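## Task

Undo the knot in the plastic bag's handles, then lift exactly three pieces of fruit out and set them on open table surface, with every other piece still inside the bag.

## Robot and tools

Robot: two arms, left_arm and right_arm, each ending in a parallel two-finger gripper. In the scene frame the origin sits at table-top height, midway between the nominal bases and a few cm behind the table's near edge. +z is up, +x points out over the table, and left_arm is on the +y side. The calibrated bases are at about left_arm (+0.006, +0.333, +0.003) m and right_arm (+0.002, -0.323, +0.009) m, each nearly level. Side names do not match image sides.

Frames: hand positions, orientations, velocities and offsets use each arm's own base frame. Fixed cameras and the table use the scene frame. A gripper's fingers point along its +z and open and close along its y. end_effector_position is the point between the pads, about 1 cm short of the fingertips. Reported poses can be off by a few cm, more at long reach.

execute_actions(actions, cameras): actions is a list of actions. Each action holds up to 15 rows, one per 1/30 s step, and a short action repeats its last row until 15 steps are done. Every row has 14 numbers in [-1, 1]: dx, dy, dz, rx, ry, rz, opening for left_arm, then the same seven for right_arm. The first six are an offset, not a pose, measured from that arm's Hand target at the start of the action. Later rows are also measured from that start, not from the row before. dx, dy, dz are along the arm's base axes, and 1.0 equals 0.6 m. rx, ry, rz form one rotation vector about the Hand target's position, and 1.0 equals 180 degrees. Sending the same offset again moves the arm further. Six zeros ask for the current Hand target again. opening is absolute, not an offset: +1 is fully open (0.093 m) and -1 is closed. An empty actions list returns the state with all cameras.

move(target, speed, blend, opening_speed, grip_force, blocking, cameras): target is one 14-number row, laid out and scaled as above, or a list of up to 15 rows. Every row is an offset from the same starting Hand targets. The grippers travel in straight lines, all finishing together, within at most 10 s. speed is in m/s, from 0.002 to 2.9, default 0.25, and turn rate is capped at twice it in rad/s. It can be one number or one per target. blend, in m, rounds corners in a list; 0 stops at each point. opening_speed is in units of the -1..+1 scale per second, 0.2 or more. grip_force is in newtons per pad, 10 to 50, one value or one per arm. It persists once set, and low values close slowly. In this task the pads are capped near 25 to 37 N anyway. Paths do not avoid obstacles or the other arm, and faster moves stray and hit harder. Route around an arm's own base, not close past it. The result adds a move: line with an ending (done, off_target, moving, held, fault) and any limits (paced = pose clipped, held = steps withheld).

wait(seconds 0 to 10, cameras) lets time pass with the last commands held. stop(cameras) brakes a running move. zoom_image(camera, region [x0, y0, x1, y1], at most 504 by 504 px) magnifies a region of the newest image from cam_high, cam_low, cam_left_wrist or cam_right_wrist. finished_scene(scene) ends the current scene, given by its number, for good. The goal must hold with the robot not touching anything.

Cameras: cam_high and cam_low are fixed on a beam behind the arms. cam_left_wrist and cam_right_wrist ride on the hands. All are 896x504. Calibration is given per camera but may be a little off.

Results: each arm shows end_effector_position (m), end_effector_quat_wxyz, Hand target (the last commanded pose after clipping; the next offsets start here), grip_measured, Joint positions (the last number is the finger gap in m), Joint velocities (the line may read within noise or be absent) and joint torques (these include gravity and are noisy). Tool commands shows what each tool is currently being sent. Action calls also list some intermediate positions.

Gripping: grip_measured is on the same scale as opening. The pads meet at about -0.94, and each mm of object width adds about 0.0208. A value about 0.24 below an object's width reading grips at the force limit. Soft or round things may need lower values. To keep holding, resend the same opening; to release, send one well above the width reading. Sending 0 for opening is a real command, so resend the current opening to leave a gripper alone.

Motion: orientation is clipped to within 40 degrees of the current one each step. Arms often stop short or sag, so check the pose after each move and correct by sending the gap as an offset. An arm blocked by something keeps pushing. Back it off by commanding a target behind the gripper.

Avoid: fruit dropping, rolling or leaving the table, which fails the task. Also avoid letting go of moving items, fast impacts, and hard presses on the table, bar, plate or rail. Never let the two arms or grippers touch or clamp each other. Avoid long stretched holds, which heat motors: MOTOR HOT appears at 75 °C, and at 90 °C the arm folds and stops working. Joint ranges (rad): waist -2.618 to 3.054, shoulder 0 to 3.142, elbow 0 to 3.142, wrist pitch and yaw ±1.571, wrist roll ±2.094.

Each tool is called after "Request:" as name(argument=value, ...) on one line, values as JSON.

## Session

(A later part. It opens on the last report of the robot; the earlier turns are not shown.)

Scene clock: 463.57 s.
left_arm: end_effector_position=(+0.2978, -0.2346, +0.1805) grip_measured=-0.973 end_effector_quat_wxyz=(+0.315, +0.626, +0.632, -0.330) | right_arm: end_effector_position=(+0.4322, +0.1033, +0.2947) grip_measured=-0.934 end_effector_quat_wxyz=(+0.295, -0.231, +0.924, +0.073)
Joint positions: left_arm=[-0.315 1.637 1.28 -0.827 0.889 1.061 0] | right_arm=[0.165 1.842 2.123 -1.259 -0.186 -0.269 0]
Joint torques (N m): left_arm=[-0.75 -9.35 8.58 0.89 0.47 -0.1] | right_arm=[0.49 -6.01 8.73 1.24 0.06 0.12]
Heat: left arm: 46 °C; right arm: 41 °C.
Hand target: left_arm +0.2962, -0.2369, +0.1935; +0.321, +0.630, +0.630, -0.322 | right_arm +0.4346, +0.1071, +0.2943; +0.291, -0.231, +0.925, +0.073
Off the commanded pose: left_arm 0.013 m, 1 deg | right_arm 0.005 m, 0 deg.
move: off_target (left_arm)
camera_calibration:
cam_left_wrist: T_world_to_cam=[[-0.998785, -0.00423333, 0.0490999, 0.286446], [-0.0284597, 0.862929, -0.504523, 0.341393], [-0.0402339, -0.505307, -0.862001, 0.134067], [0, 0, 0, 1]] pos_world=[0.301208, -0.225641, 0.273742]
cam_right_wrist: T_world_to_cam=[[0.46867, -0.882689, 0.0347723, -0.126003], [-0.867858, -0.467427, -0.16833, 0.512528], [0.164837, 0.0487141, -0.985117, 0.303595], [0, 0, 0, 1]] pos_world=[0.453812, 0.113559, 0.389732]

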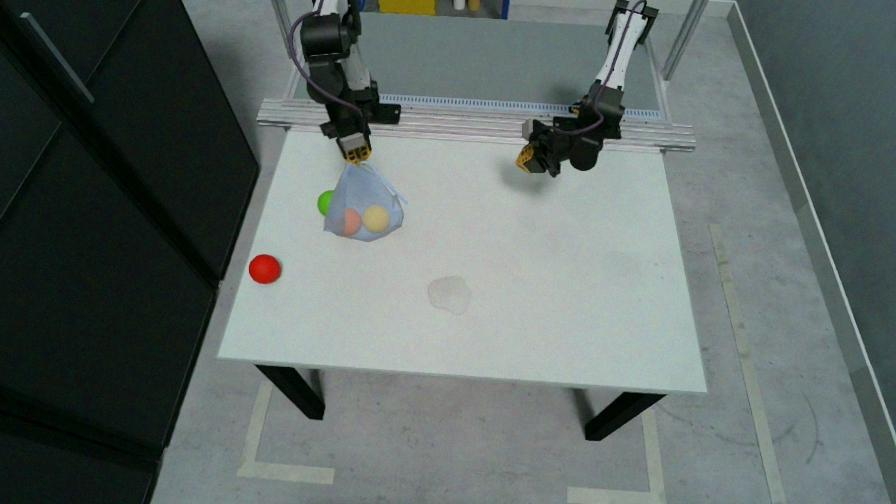

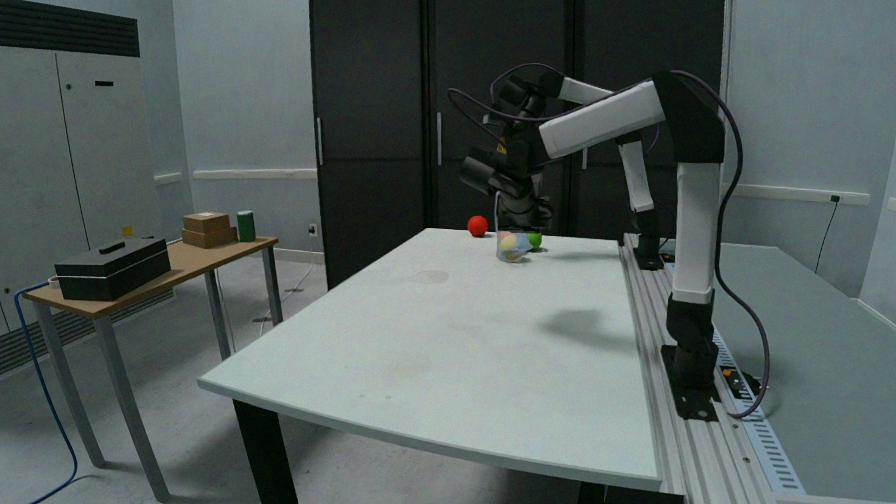

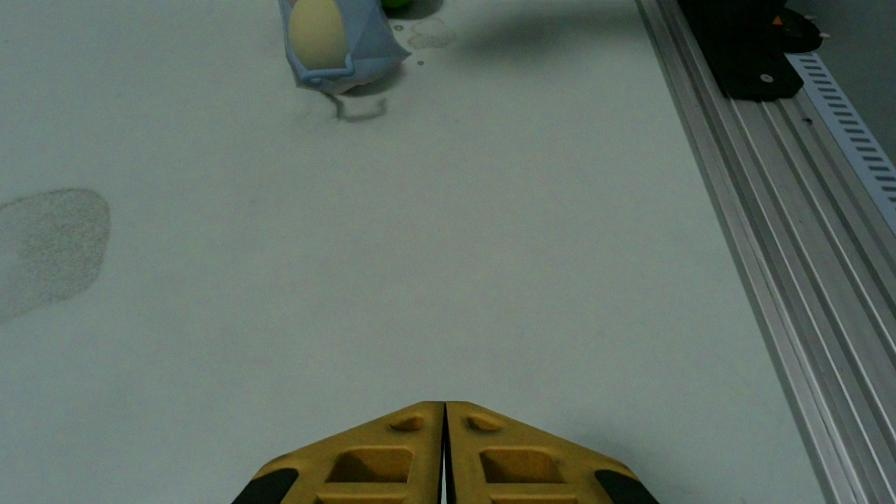

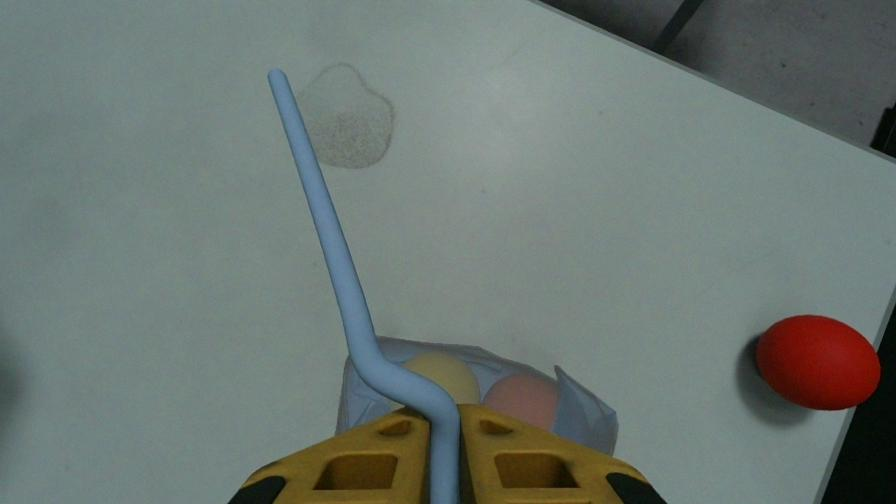

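Request:
move(target=[[0.07,-0.15,-0.1,0,0.405,0.294,-0.5,0,0,0,0,0,0,-1],[0.145,-0.39,-0.205,0,0.405,0.294,-0.5,0,0,0,0,0,0,-1]], speed=0.25, cameras=["cam_left_wrist","cam_low"])

Request:
zoom_image(camera="cam_low", region=[420, 160, 640, 330])

Scene clock: 472.07 s.
left_arm: end_effector_position=(+0.3832, -0.4666, +0.0771) grip_measured=-0.502 end_effector_quat_wxyz=(+0.005, +0.006, +0.887, -0.462) | right_arm: end_effector_position=(+0.4321, +0.1033, +0.2946) grip_measured=-0.934 end_effector_quat_wxyz=(+0.295, -0.231, +0.924, +0.073)
Joint positions: left_arm=[-0.709 2.38 1.865 -0.304 0.669 -0.969 0.021] | right_arm=[0.165 1.842 2.123 -1.26 -0.186 -0.268 0]
Joint torques (N m): left_arm=[-0.42 -11.93 9.16 1.57 0.2 -0.05] | right_arm=[0.55 -5.98 8.7 1.22 0.05 0.13]
Heat: left arm: 46 °C; right arm: 40 °C.
Hand target: left_arm +0.3832, -0.4708, +0.0703; +0.000, -0.001, +0.890, -0.455 | right_arm +0.4346, +0.1071, +0.2943; +0.292, -0.231, +0.925, +0.073
Off the commanded pose: left_arm 0.008 m, 1 deg | right_arm 0.005 m, 0 deg.
move: done
camera_calibration:
cam_left_wrist: T_world_to_cam=[[0.0109308, -0.56396, 0.82573, -0.332051], [-0.915232, 0.326984, 0.23544, 0.524582], [-0.402779, -0.758308, -0.51258, -0.0749077], [0, 0, 0, 1]] pos_world=[0.453572, -0.415596, 0.11228]
Images, in order (width x height): cam_low 896x504, cam_left_wrist 896x504.

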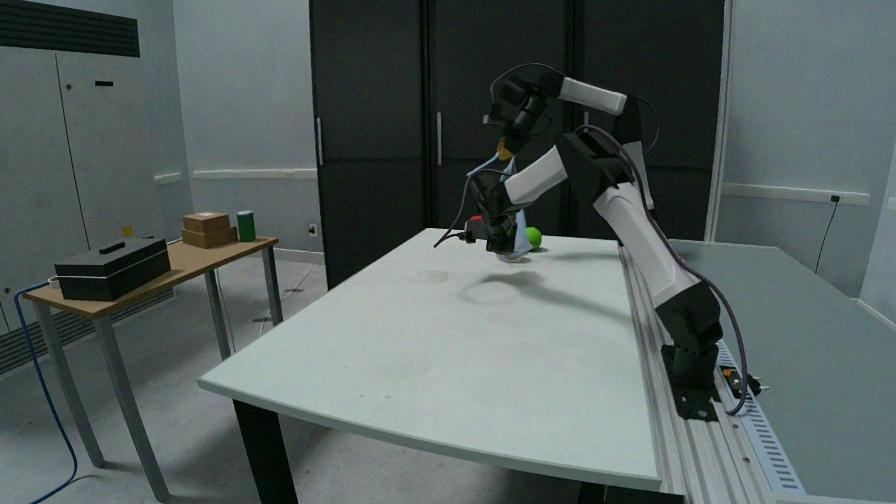

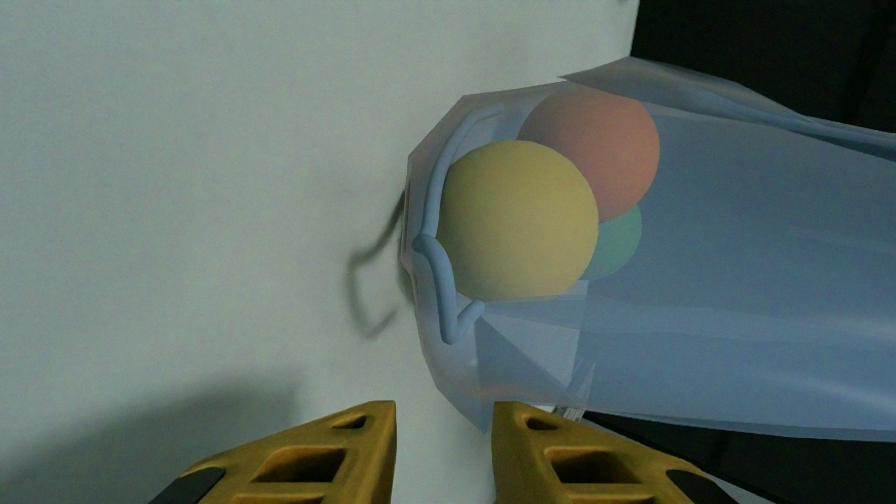

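Scaled by 2.291 from the camera's 896x504 image, which has a finer 1280x720 frame.

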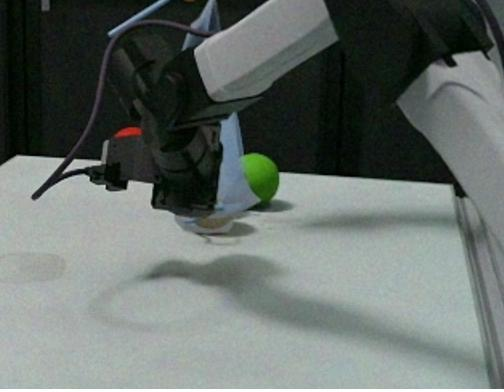

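Request:
move(target=[[0.122,-0.5,-0.285,0,0.405,0.294,-0.5,0,0,0,0,0,0,-1]], speed=0.1, cameras=["cam_left_wrist"])

Scene clock: 481.40 s.
left_arm: end_effector_position=(+0.4190, -0.6458, +0.0436) grip_measured=-0.502 end_effector_quat_wxyz=(+0.018, -0.362, +0.677, -0.640) | right_arm: end_effector_position=(+0.4309, +0.1026, +0.2936) grip_measured=-0.934 end_effector_quat_wxyz=(+0.291, -0.230, +0.926, +0.072)
Joint positions: left_arm=[-0.98 3.073 2.655 0.237 0.071 -2.02 0.021] | right_arm=[0.165 1.842 2.123 -1.267 -0.183 -0.268 0]
Joint torques (N m): left_arm=[-2.93 -11.9 2.29 0.91 0.3 -0.83] | right_arm=[0.53 -6 8.81 1.29 0.02 0.13]
Heat: left arm: 50 °C; right arm: 40 °C.
Hand target: left_arm +0.4564, -0.7708, -0.1007; -0.204, -0.552, +0.670, -0.453 | right_arm +0.4346, +0.1071, +0.2943; +0.292, -0.231, +0.925, +0.073
Off the commanded pose: left_arm 0.195 m, 63 deg; orientation clipped | right_arm 0.006 m, 0 deg.
elbow stopped short (left arm): the move would have taken joint 3 (elbow) straighter than the controller allows.
joint sent to its limit (left arm) — joint 6 (wrist roll), lower limit. The joint targets are off in position and orientation.
move: off_target (left_arm); limits=paced
camera_calibration:
cam_left_wrist: T_world_to_cam=[[0.480423, 0.103718, 0.870883, -0.17341], [-0.862975, -0.121202, 0.490495, 0.301292], [0.156426, -0.987194, 0.0312777, -0.619342], [0, 0, 0, 1]] pos_world=[0.440198, -0.556908, 0.0226094]
Images, in order (width x height): cam_left_wrist 896x504.

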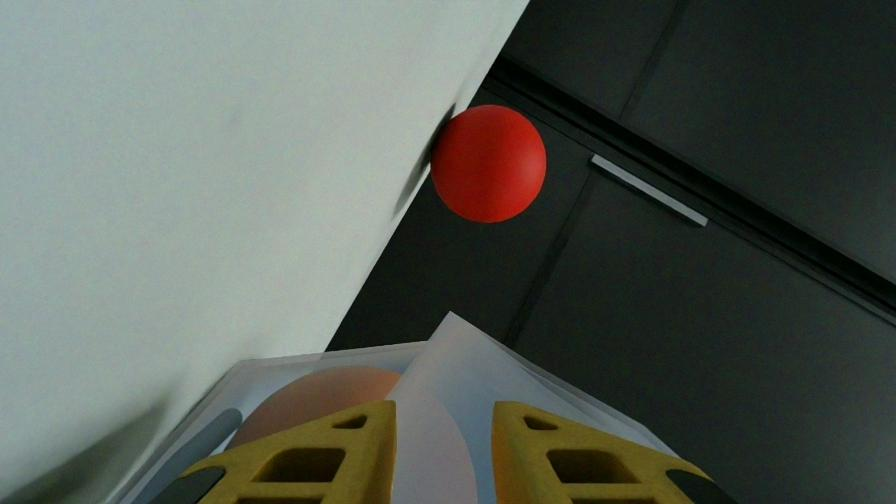

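Request:
move(target=[[-0.094,0.418,0.301,0.067,-0.296,-0.272,-0.5,0,0,0,0,0,0,-1],[-0.122,0.551,0.335,0.067,-0.296,-0.272,-0.5,0,0,0,0,0,0,-1]], speed=0.15, cameras=["cam_left_wrist","cam_high","cam_right_wrist"])

Request:
zoom_image(camera="cam_high", region=[320, 150, 480, 290])

Scene clock: 487.47 s.
left_arm: end_effector_position=(+0.3871, -0.4381, +0.0835) grip_measured=-0.502 end_effector_quat_wxyz=(-0.009, -0.014, +0.897, -0.442) | right_arm: end_effector_position=(+0.4307, +0.1025, +0.2935) grip_measured=-0.934 end_effector_quat_wxyz=(+0.291, -0.230, +0.926, +0.072)
Joint positions: left_arm=[-0.666 2.331 1.847 -0.411 0.677 -0.943 0.021] | right_arm=[0.165 1.842 2.123 -1.268 -0.183 -0.268 0]
Joint torques (N m): left_arm=[-0.17 -16.27 5.52 1.75 0.53 0.18] | right_arm=[0.59 -5.93 8.8 1.3 0.04 0.12]
Heat: left arm: 53 °C; right arm: 39 °C.
Hand target: left_arm +0.3832, -0.4402, +0.1003; +0.000, +0.001, +0.890, -0.455 | right_arm +0.4346, +0.1071, +0.2943; +0.292, -0.231, +0.925, +0.073
Off the commanded pose: left_arm 0.017 m, 3 deg | right_arm 0.006 m, 0 deg.
move: off_target (left_arm)
camera_calibration:
cam_left_wrist: T_world_to_cam=[[0.0589826, -0.599441, 0.798242, -0.353195], [-0.911252, 0.294172, 0.288242, 0.497002], [-0.407604, -0.744401, -0.528891, -0.0391646], [0, 0, 0, 1]] pos_world=[0.457763, -0.387078, 0.117964]
cam_right_wrist: T_world_to_cam=[[0.467215, -0.883477, 0.0343338, -0.12515], [-0.870083, -0.466336, -0.159643, 0.508986], [0.157052, 0.0447144, -0.986578, 0.306896], [0, 0, 0, 1]] pos_world=[0.453134, 0.113068, 0.38833]
Images, in order (width x height): cam_high 896x504, cam_left_wrist 896x504, cam_right_wrist 896x504.

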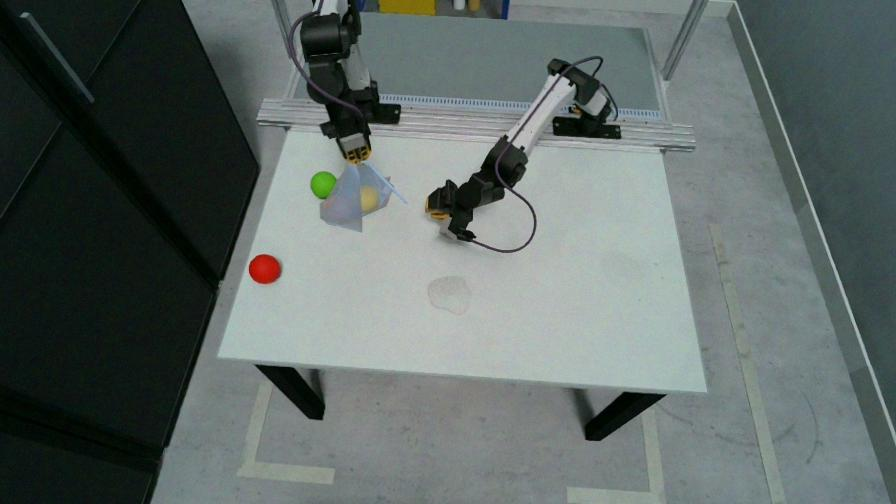

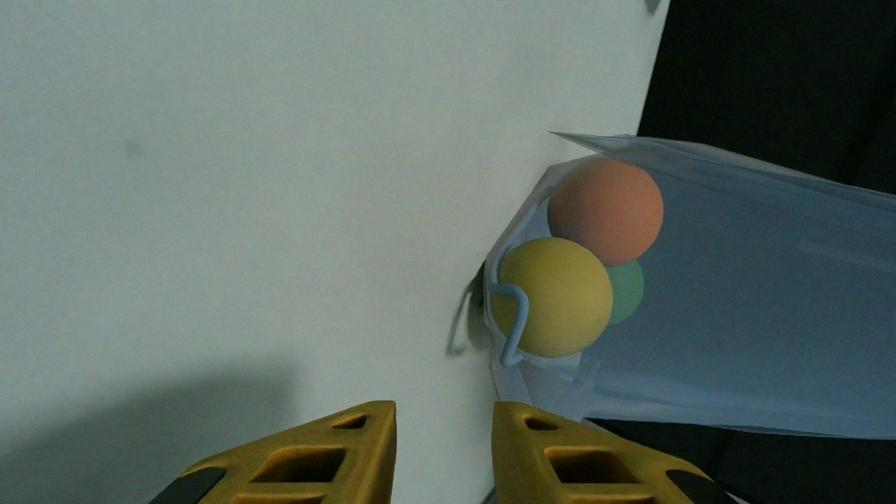

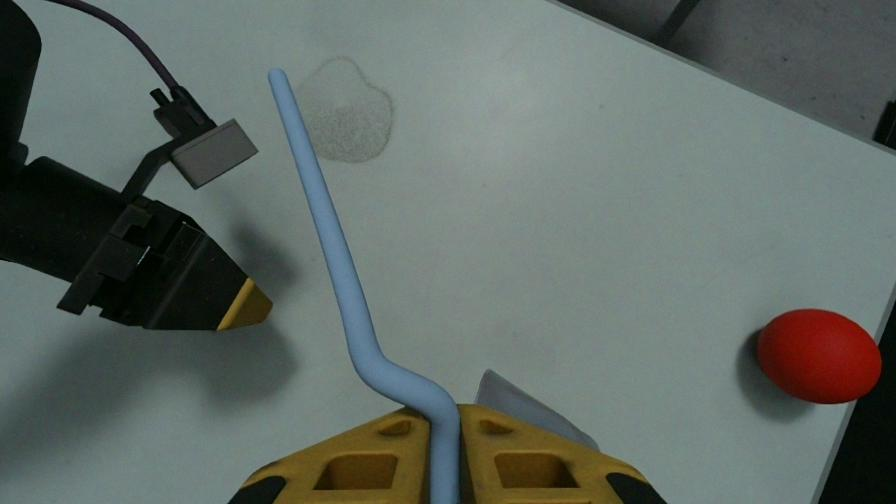

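Scaled by 3.150 from the camera's 896x504 image, which has a finer 1280x720 frame.

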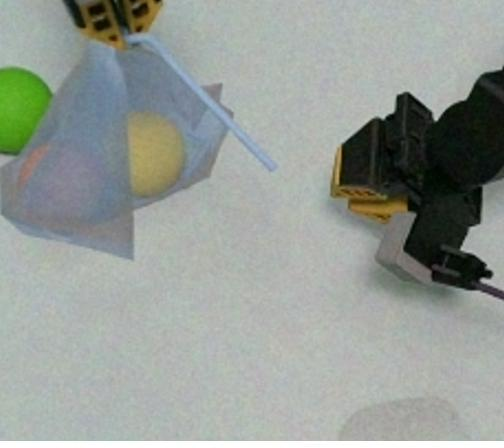

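Request:
zoom_image(camera="cam_left_wrist", region=[440, 110, 740, 440])

Scaled by 1.527 from the camera's 896x504 image, which has a finer 1280x720 frame.

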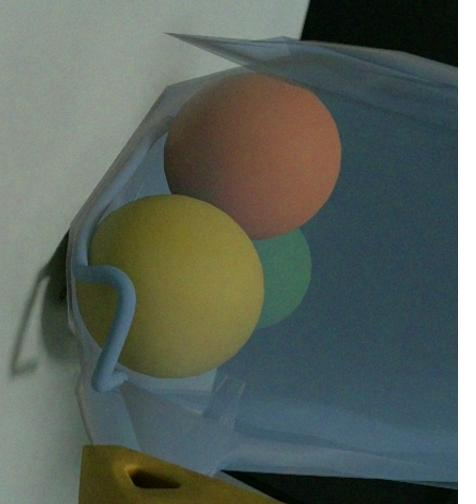

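Request:
move(target=[[-0.085,-0.13,-0.03,0,0,0,-0.4,0,0,0,0,0,0,-1],[-0.085,-0.202,-0.095,0,0,0,-0.4,0,0,0,0,0,0,-1]], speed=0.1, cameras=["cam_left_wrist"])

Scene clock: 491.63 s.
left_arm: end_effector_position=(+0.3327, -0.5545, +0.0491) grip_measured=-0.402 end_effector_quat_wxyz=(-0.001, +0.004, +0.890, -0.456) | right_arm: end_effector_position=(+0.4307, +0.1025, +0.2935) grip_measured=-0.934 end_effector_quat_wxyz=(+0.291, -0.230, +0.926, +0.072)
Joint positions: left_arm=[-0.897 2.535 2.029 -0.24 0.536 -1.127 0.026] | right_arm=[0.165 1.842 2.123 -1.268 -0.183 -0.268 0]
Joint torques (N m): left_arm=[-0.62 -12.72 9.39 1.87 0.13 -0.05] | right_arm=[0.62 -6.01 8.77 1.3 0.02 0.13]
Heat: left arm: 54 °C; right arm: 39 °C.
Hand target: left_arm +0.3321, -0.5615, +0.0433; +0.000, +0.001, +0.890, -0.456 | right_arm +0.4346, +0.1071, +0.2943; +0.292, -0.231, +0.925, +0.073
Off the commanded pose: left_arm 0.009 m, 0 deg | right_arm 0.006 m, 0 deg.
move: done
camera_calibration:
cam_left_wrist: T_world_to_cam=[[0.0196767, -0.575025, 0.817899, -0.366626], [-0.911754, 0.325366, 0.250684, 0.510832], [-0.410266, -0.750655, -0.517879, -0.169404], [0, 0, 0, 1]] pos_world=[0.403466, -0.50419, 0.0840754]
Images, in order (width x height): cam_left_wrist 896x504.

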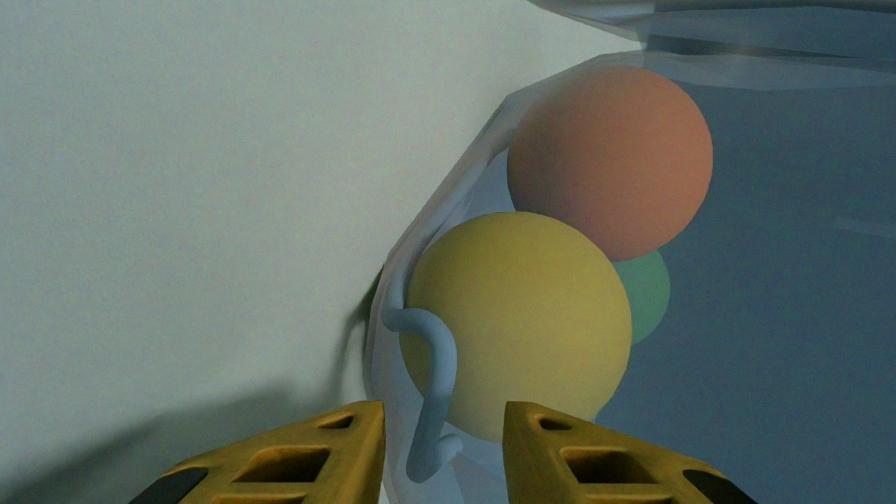

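Request:
move(target=[[0,-0.02,-0.016,0,0,0,-0.4,0,0,0,0,0,0,-1],[0,-0.02,-0.016,0,0,0,-1,0,0,0,0,0,0,-1]], speed=0.06, cameras=["cam_left_wrist"])

Scene clock: 493.57 s.
left_arm: end_effector_position=(+0.3358, -0.5664, +0.0426) grip_measured=-0.973 end_effector_quat_wxyz=(+0.003, +0.004, +0.888, -0.460) | right_arm: end_effector_position=(+0.4307, +0.1025, +0.2935) grip_measured=-0.934 end_effector_quat_wxyz=(+0.291, -0.230, +0.926, +0.072)
Joint positions: left_arm=[-0.907 2.591 2.1 -0.24 0.526 -1.138 0] | right_arm=[0.165 1.842 2.123 -1.268 -0.183 -0.268 0]
Joint torques (N m): left_arm=[-0.92 -12.81 9.51 1.8 0.13 -0.06] | right_arm=[0.59 -5.97 8.79 1.31 0.02 0.13]
Heat: left arm: 54 °C; right arm: 39 °C.
Hand target: left_arm +0.3323, -0.5734, +0.0336; +0.000, +0.001, +0.890, -0.455 | right_arm +0.4346, +0.1071, +0.2943; +0.292, -0.231, +0.925, +0.073
Off the commanded pose: left_arm 0.012 m, 1 deg | right_arm 0.006 m, 0 deg.
move: off_target (left_arm); target 2's new opening was sent with left_arm's hand 0.012 m and 1 deg from that target
camera_calibration:
cam_left_wrist: T_world_to_cam=[[0.0163464, -0.568323, 0.822643, -0.363534], [-0.914807, 0.323574, 0.241719, 0.519536], [-0.40356, -0.756511, -0.514617, -0.185961], [0, 0, 0, 1]] pos_world=[0.406171, -0.515394, 0.0777783]
Images, in order (width x height): cam_left_wrist 896x504.

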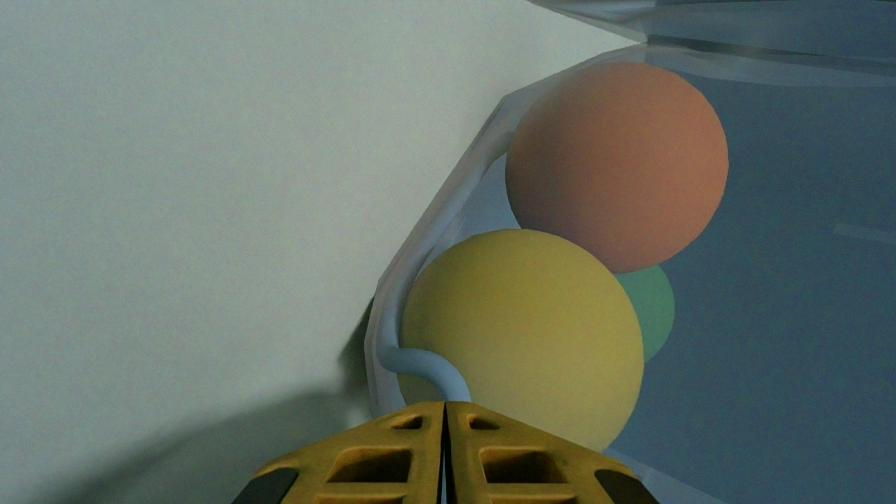

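Request:
move(target=[[0,0,0,0,0,0,-0.4,0,0,0,0,0,0,-1],[0,-0.026,-0.02,0,0,0,-0.4,0,0,0,0,0,0,-1],[0,-0.026,-0.02,0,0,0,-1,0,0,0,0,0,0,-1]], speed=0.06, cameras=["cam_left_wrist"])

Scene clock: 496.17 s.
left_arm: end_effector_position=(+0.3376, -0.5845, +0.0352) grip_measured=-0.973 end_effector_quat_wxyz=(+0.008, +0.006, +0.884, -0.467) | right_arm: end_effector_position=(+0.4307, +0.1025, +0.2935) grip_measured=-0.934 end_effector_quat_wxyz=(+0.291, -0.230, +0.926, +0.072)
Joint positions: left_arm=[-0.924 2.673 2.214 -0.246 0.513 -1.151 0] | right_arm=[0.165 1.842 2.123 -1.268 -0.183 -0.268 0]
Joint torques (N m): left_arm=[-0.85 -13.05 9.62 1.68 0.11 -0.07] | right_arm=[0.55 -5.97 8.75 1.28 0.03 0.14]
Heat: left arm: 54 °C; right arm: 39 °C.
Hand target: left_arm +0.3322, -0.5891, +0.0218; +0.000, +0.001, +0.890, -0.455 | right_arm +0.4346, +0.1071, +0.2943; +0.292, -0.231, +0.925, +0.073
Off the commanded pose: left_arm 0.015 m, 2 deg | right_arm 0.006 m, 0 deg.
move: off_target (left_arm); target 3's new opening was sent with left_arm's hand 0.016 m and 2 deg from that target
camera_calibration:
cam_left_wrist: T_world_to_cam=[[0.00690683, -0.555798, 0.831289, -0.35762], [-0.917406, 0.327258, 0.226427, 0.532345], [-0.397894, -0.764193, -0.507632, -0.20953], [0, 0, 0, 1]] pos_world=[0.407476, -0.5331, 0.0703841]
Images, in order (width x height): cam_left_wrist 896x504.

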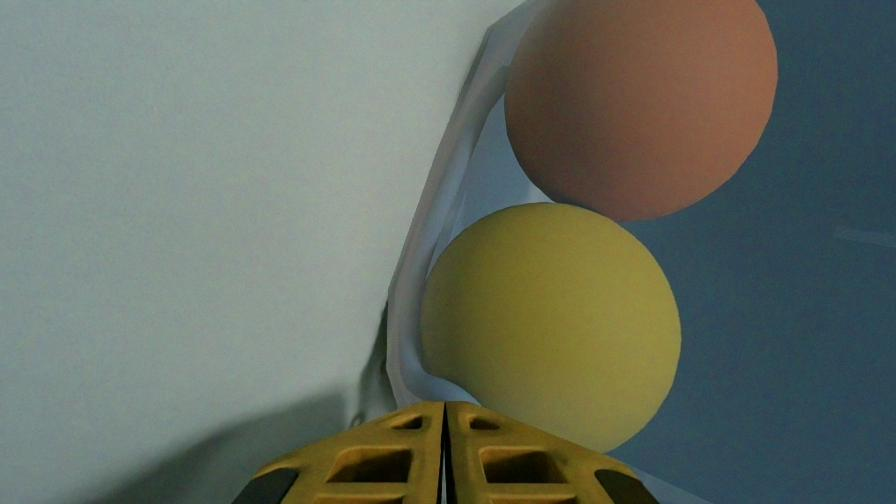

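Request:
move(target=[0,0.12,0.09,0,0,0,-1,0,0,0,0,0,0,-1], speed=0.08, cameras=["cam_left_wrist"])

Request:
zoom_image(camera="cam_left_wrist", region=[350, 60, 800, 500])

Scene clock: 498.33 s.
left_arm: end_effector_position=(+0.3353, -0.5182, +0.0585) grip_measured=-0.973 end_effector_quat_wxyz=(-0.004, -0.010, +0.895, -0.445) | right_arm: end_effector_position=(+0.4307, +0.1025, +0.2935) grip_measured=-0.934 end_effector_quat_wxyz=(+0.291, -0.230, +0.926, +0.072)
Joint positions: left_arm=[-0.853 2.413 1.864 -0.237 0.55 -1.108 0] | right_arm=[0.165 1.842 2.123 -1.268 -0.183 -0.268 0]
Joint torques (N m): left_arm=[0.24 -16.98 5.55 1.78 0.4 0.18] | right_arm=[0.54 -6.01 8.81 1.31 0.02 0.15]
Heat: left arm: 56 °C; right arm: 39 °C.
Hand target: left_arm +0.3321, -0.5171, +0.0757; +0.000, +0.001, +0.890, -0.455 | right_arm +0.4346, +0.1071, +0.2943; +0.292, -0.231, +0.925, +0.073
Off the commanded pose: left_arm 0.018 m, 2 deg | right_arm 0.006 m, 0 deg.
move: off_target (left_arm)
camera_calibration:
cam_left_wrist: T_world_to_cam=[[0.0467281, -0.594463, 0.802764, -0.371785], [-0.914038, 0.298719, 0.274412, 0.484584], [-0.402929, -0.746579, -0.529403, -0.135838], [0, 0, 0, 1]] pos_world=[0.405567, -0.46718, 0.0935664]
Images, in order (width x height): cam_left_wrist 896x504.

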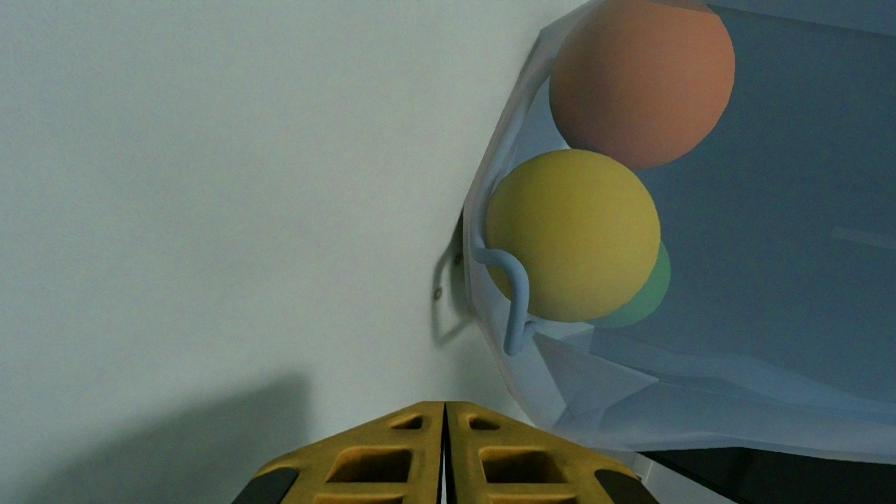

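Scaled by 1.120 from the camera's 896x504 image, which has a finer 1280x720 frame.

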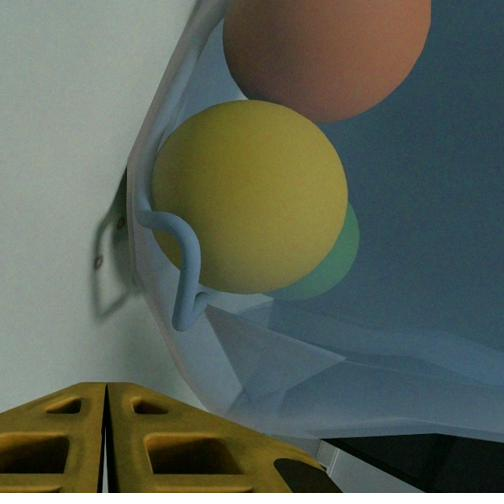

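Request:
move(target=[[-0.05,0.4,0.15,0,0,0,-1,0,0,0,0,0,0,-1],[-0.05,0.4,0.15,0,0,0,-1,0,0.2,-0.25,0,0,0,-1],[-0.05,0.4,0.15,0,0,0,-1,0,0.23,-0.4,0,0,0,-1],[-0.05,0.4,0.15,0,0,0,-1,0,0.23,-0.4,0,0,0,-0.6],[-0.05,0.4,0.15,0,0,0,-1,0,0.23,-0.1,0,0,0,-0.6],[-0.05,0.4,0.15,0,0,0,-1,-0.05,-0.05,-0.1,0,0,0,0.62]], speed=[0.3,0.15,0.12,0.1,0.2,0.3], cameras=["cam_right_wrist","cam_low"])

Request:
zoom_image(camera="cam_low", region=[420, 160, 640, 330])

Scene clock: 510.30 s.
left_arm: end_effector_position=(+0.3076, -0.2772, +0.1629) grip_measured=-0.973 end_effector_quat_wxyz=(+0.006, -0.005, +0.891, -0.453) | right_arm: end_effector_position=(+0.4090, +0.0725, +0.2279) grip_measured=+0.618 end_effector_quat_wxyz=(+0.282, -0.223, +0.931, +0.067)
Joint positions: left_arm=[-0.433 1.688 1.248 -0.591 0.815 -0.681 0] | right_arm=[0.092 1.653 1.629 -0.992 -0.206 -0.318 0.075]
Joint torques (N m): left_arm=[0.1 -8.95 6.67 1.19 0.61 0.19] | right_arm=[0.25 -8.64 5.83 1.37 -0.15 -0.02]
Heat: left arm: 56 °C; right arm: 39 °C.
Hand target: left_arm +0.3022, -0.2770, +0.1658; +0.000, +0.001, +0.890, -0.456 | right_arm +0.4047, +0.0769, +0.2343; +0.291, -0.231, +0.925, +0.073
Off the commanded pose: left_arm 0.006 m, 1 deg | right_arm 0.009 m, 2 deg.
move: done
camera_calibration:
cam_right_wrist: T_world_to_cam=[[0.45158, -0.891569, 0.0343643, -0.132298], [-0.88112, -0.451685, -0.140032, 0.46458], [0.14037, 0.0329564, -0.989551, 0.255292], [0, 0, 0, 1]] pos_world=[0.433259, 0.0834778, 0.322226]
Images, in order (width x height): cam_low 896x504, cam_right_wrist 896x504.

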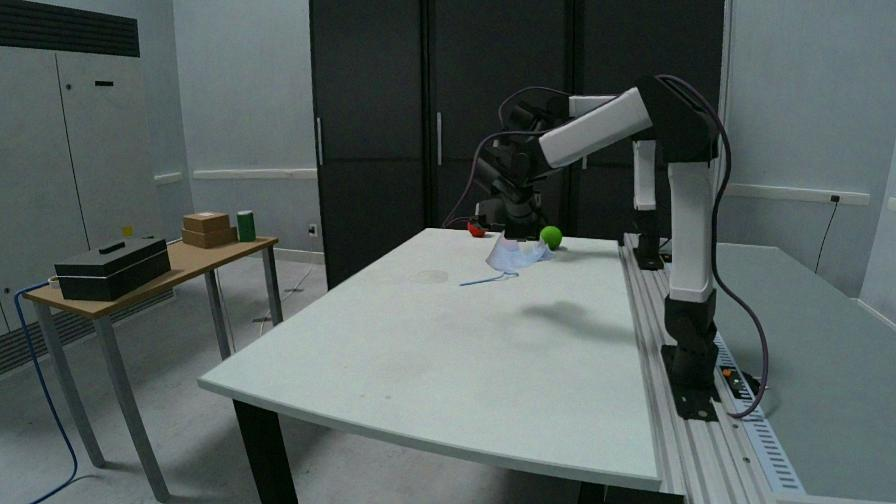

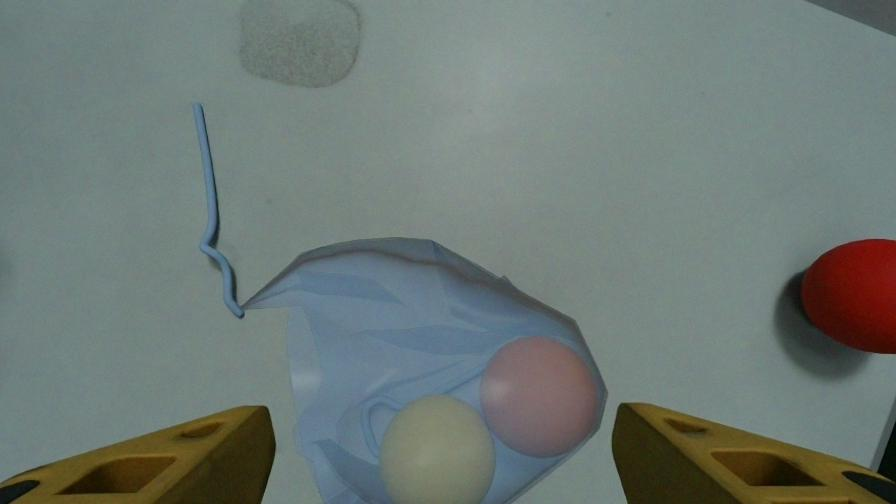

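Scaled by 2.291 from the camera's 896x504 image, which has a finer 1280x720 frame.

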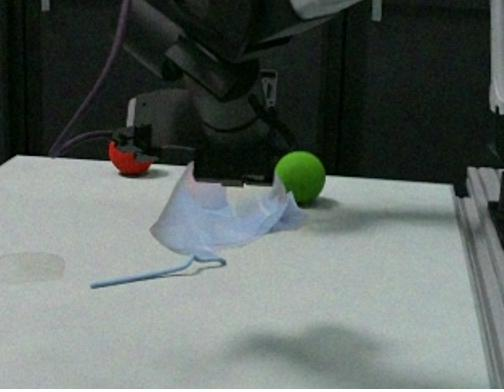

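Request:
move(target=[[0,0,0,0,0,0,-1,0.009,-0.138,-0.19,0.174,0.093,-0.281,0.62]], speed=0.3, cameras=["cam_right_wrist","cam_high"])

Scene clock: 514.27 s.
left_arm: end_effector_position=(+0.3076, -0.2772, +0.1629) grip_measured=-0.973 end_effector_quat_wxyz=(+0.006, -0.005, +0.891, -0.453) | right_arm: end_effector_position=(+0.4098, -0.0084, +0.1293) grip_measured=+0.619 end_effector_quat_wxyz=(+0.222, +0.273, +0.913, +0.206)
Joint positions: left_arm=[-0.433 1.688 1.248 -0.591 0.815 -0.681 0] | right_arm=[-0.158 1.653 1.231 -0.625 -0.34 0.516 0.075]
Joint torques (N m): left_arm=[0.08 -8.95 6.72 1.18 0.62 0.18] | right_arm=[-0.21 -5.15 5.82 1.35 -0.21 0.13]
Heat: left arm: 55 °C; right arm: 39 °C.
Hand target: left_arm +0.3022, -0.2770, +0.1658; +0.000, +0.001, +0.890, -0.456 | right_arm +0.4101, -0.0058, +0.1203; +0.212, +0.276, +0.913, +0.213
Off the commanded pose: left_arm 0.006 m, 1 deg | right_arm 0.009 m, 1 deg.
move: done
camera_calibration:
cam_right_wrist: T_world_to_cam=[[-0.408478, -0.783495, -0.468275, 0.21697], [-0.903939, 0.41842, 0.0884282, 0.402019], [0.126653, 0.459413, -0.879147, 0.155237], [0, 0, 0, 1]] pos_world=[0.432367, -0.0695364, 0.202528]
Images, in order (width x height): cam_high 896x504, cam_right_wrist 896x504.

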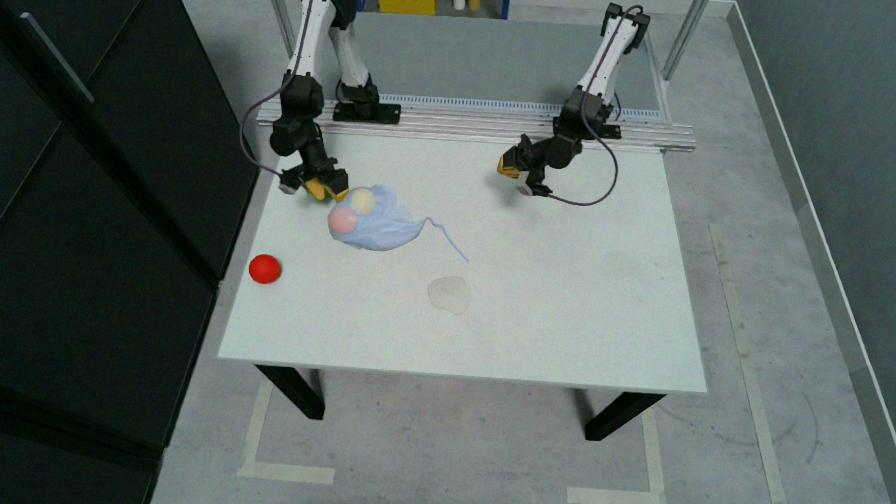

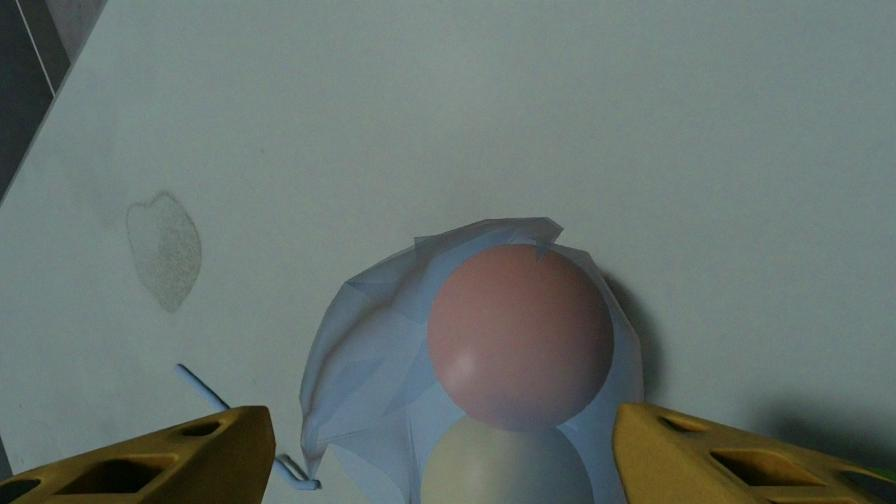

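Request:
move(target=[[0,0,0,0,0,0,-1,-0.008,0.02,-0.17,0,0,0,0.62],[0,0,0,0,0,0,-1,-0.008,0.02,-0.17,0,0,0,0.1],[0,0,0,0,0,0,-1,-0.008,0.02,0.1,0,0,0,0.1]], speed=0.1, cameras=["cam_right_wrist","cam_high","cam_low"])

Request:
zoom_image(camera="cam_low", region=[420, 160, 640, 330])

Request:
zoom_image(camera="cam_high", region=[270, 140, 430, 280])

Scene clock: 519.50 s.
left_arm: end_effector_position=(+0.3076, -0.2772, +0.1629) grip_measured=-0.973 end_effector_quat_wxyz=(+0.006, -0.005, +0.891, -0.453) | right_arm: end_effector_position=(+0.4041, +0.0041, +0.1585) grip_measured=+0.407 end_effector_quat_wxyz=(+0.190, +0.283, +0.916, +0.211)
Joint positions: left_arm=[-0.433 1.688 1.248 -0.591 0.815 -0.681 0] | right_arm=[-0.131 1.657 1.374 -0.818 -0.344 0.55 0.065]
Joint torques (N m): left_arm=[0.1 -8.94 6.69 1.18 0.61 0.19] | right_arm=[0.46 -9.68 9.25 0.99 -0.01 0.09]
Heat: left arm: 54 °C; right arm: 39 °C.
Hand target: left_arm +0.3022, -0.2770, +0.1658; +0.000, +0.001, +0.890, -0.456 | right_arm +0.4053, +0.0062, +0.1803; +0.212, +0.276, +0.913, +0.213
Off the commanded pose: left_arm 0.006 m, 1 deg | right_arm 0.022 m, 3 deg.
move: off_target (right_arm); target 2's new opening was sent with right_arm's hand 0.015 m and 2 deg from that target
camera_calibration:
cam_right_wrist: T_world_to_cam=[[-0.43697, -0.770129, -0.464713, 0.248988], [-0.89651, 0.414819, 0.155545, 0.375441], [0.0729825, 0.484589, -0.871692, 0.196239], [0, 0, 0, 1]] pos_world=[0.431065, -0.0590825, 0.22837]
Images, in order (width x height): cam_high 896x504, cam_low 896x504, cam_right_wrist 896x504.

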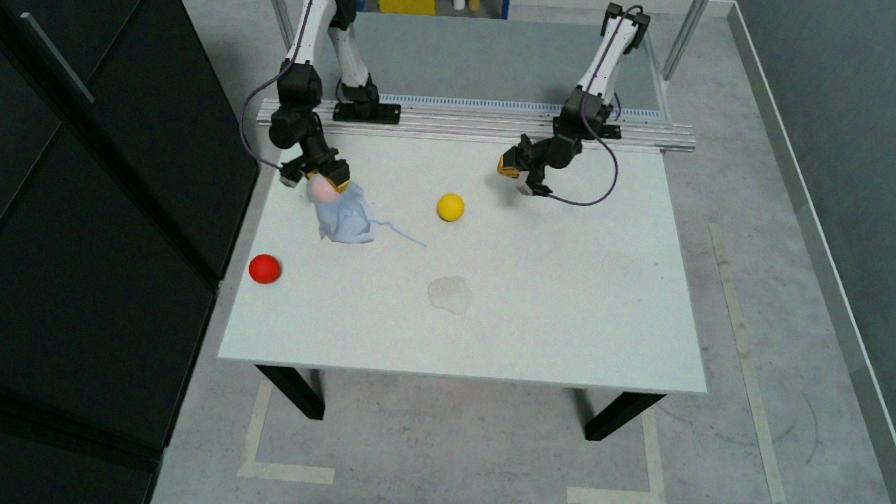

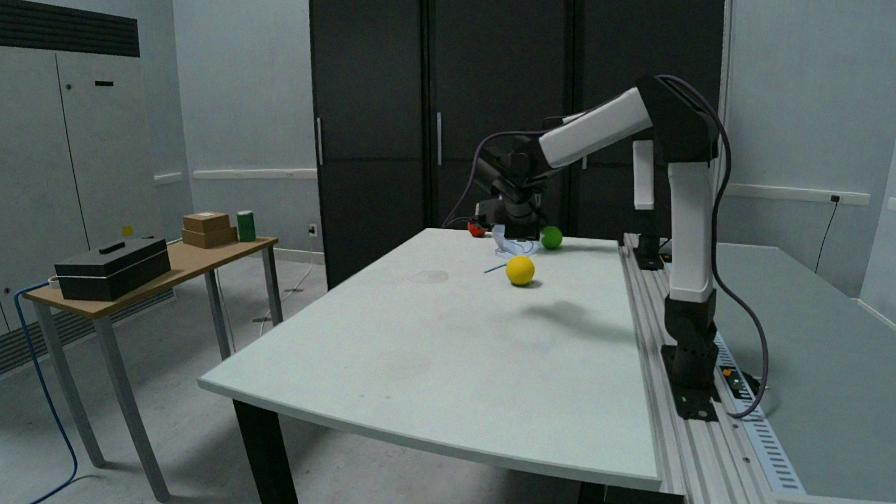

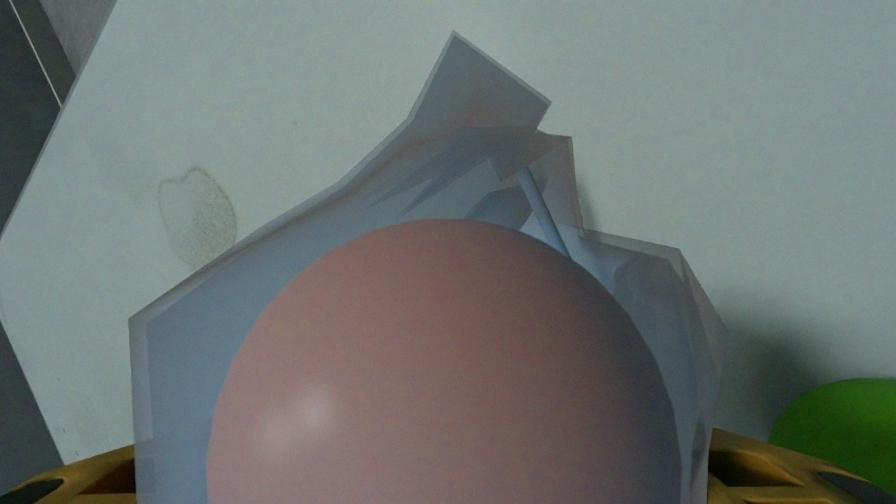

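Scaled by 2.291 from the camera's 896x504 image, which has a finer 1280x720 frame.

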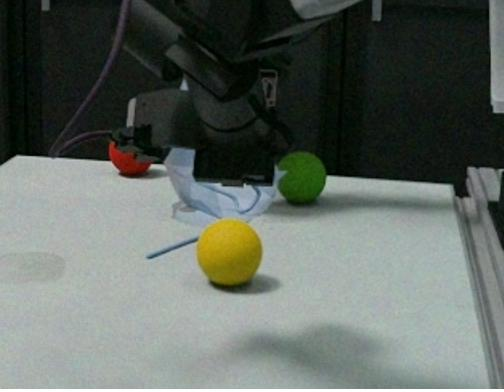

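Scaled by 3.150 from the camera's 896x504 image, which has a finer 1280x720 frame.

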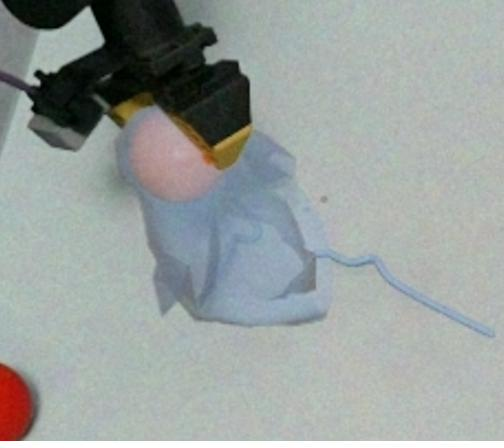

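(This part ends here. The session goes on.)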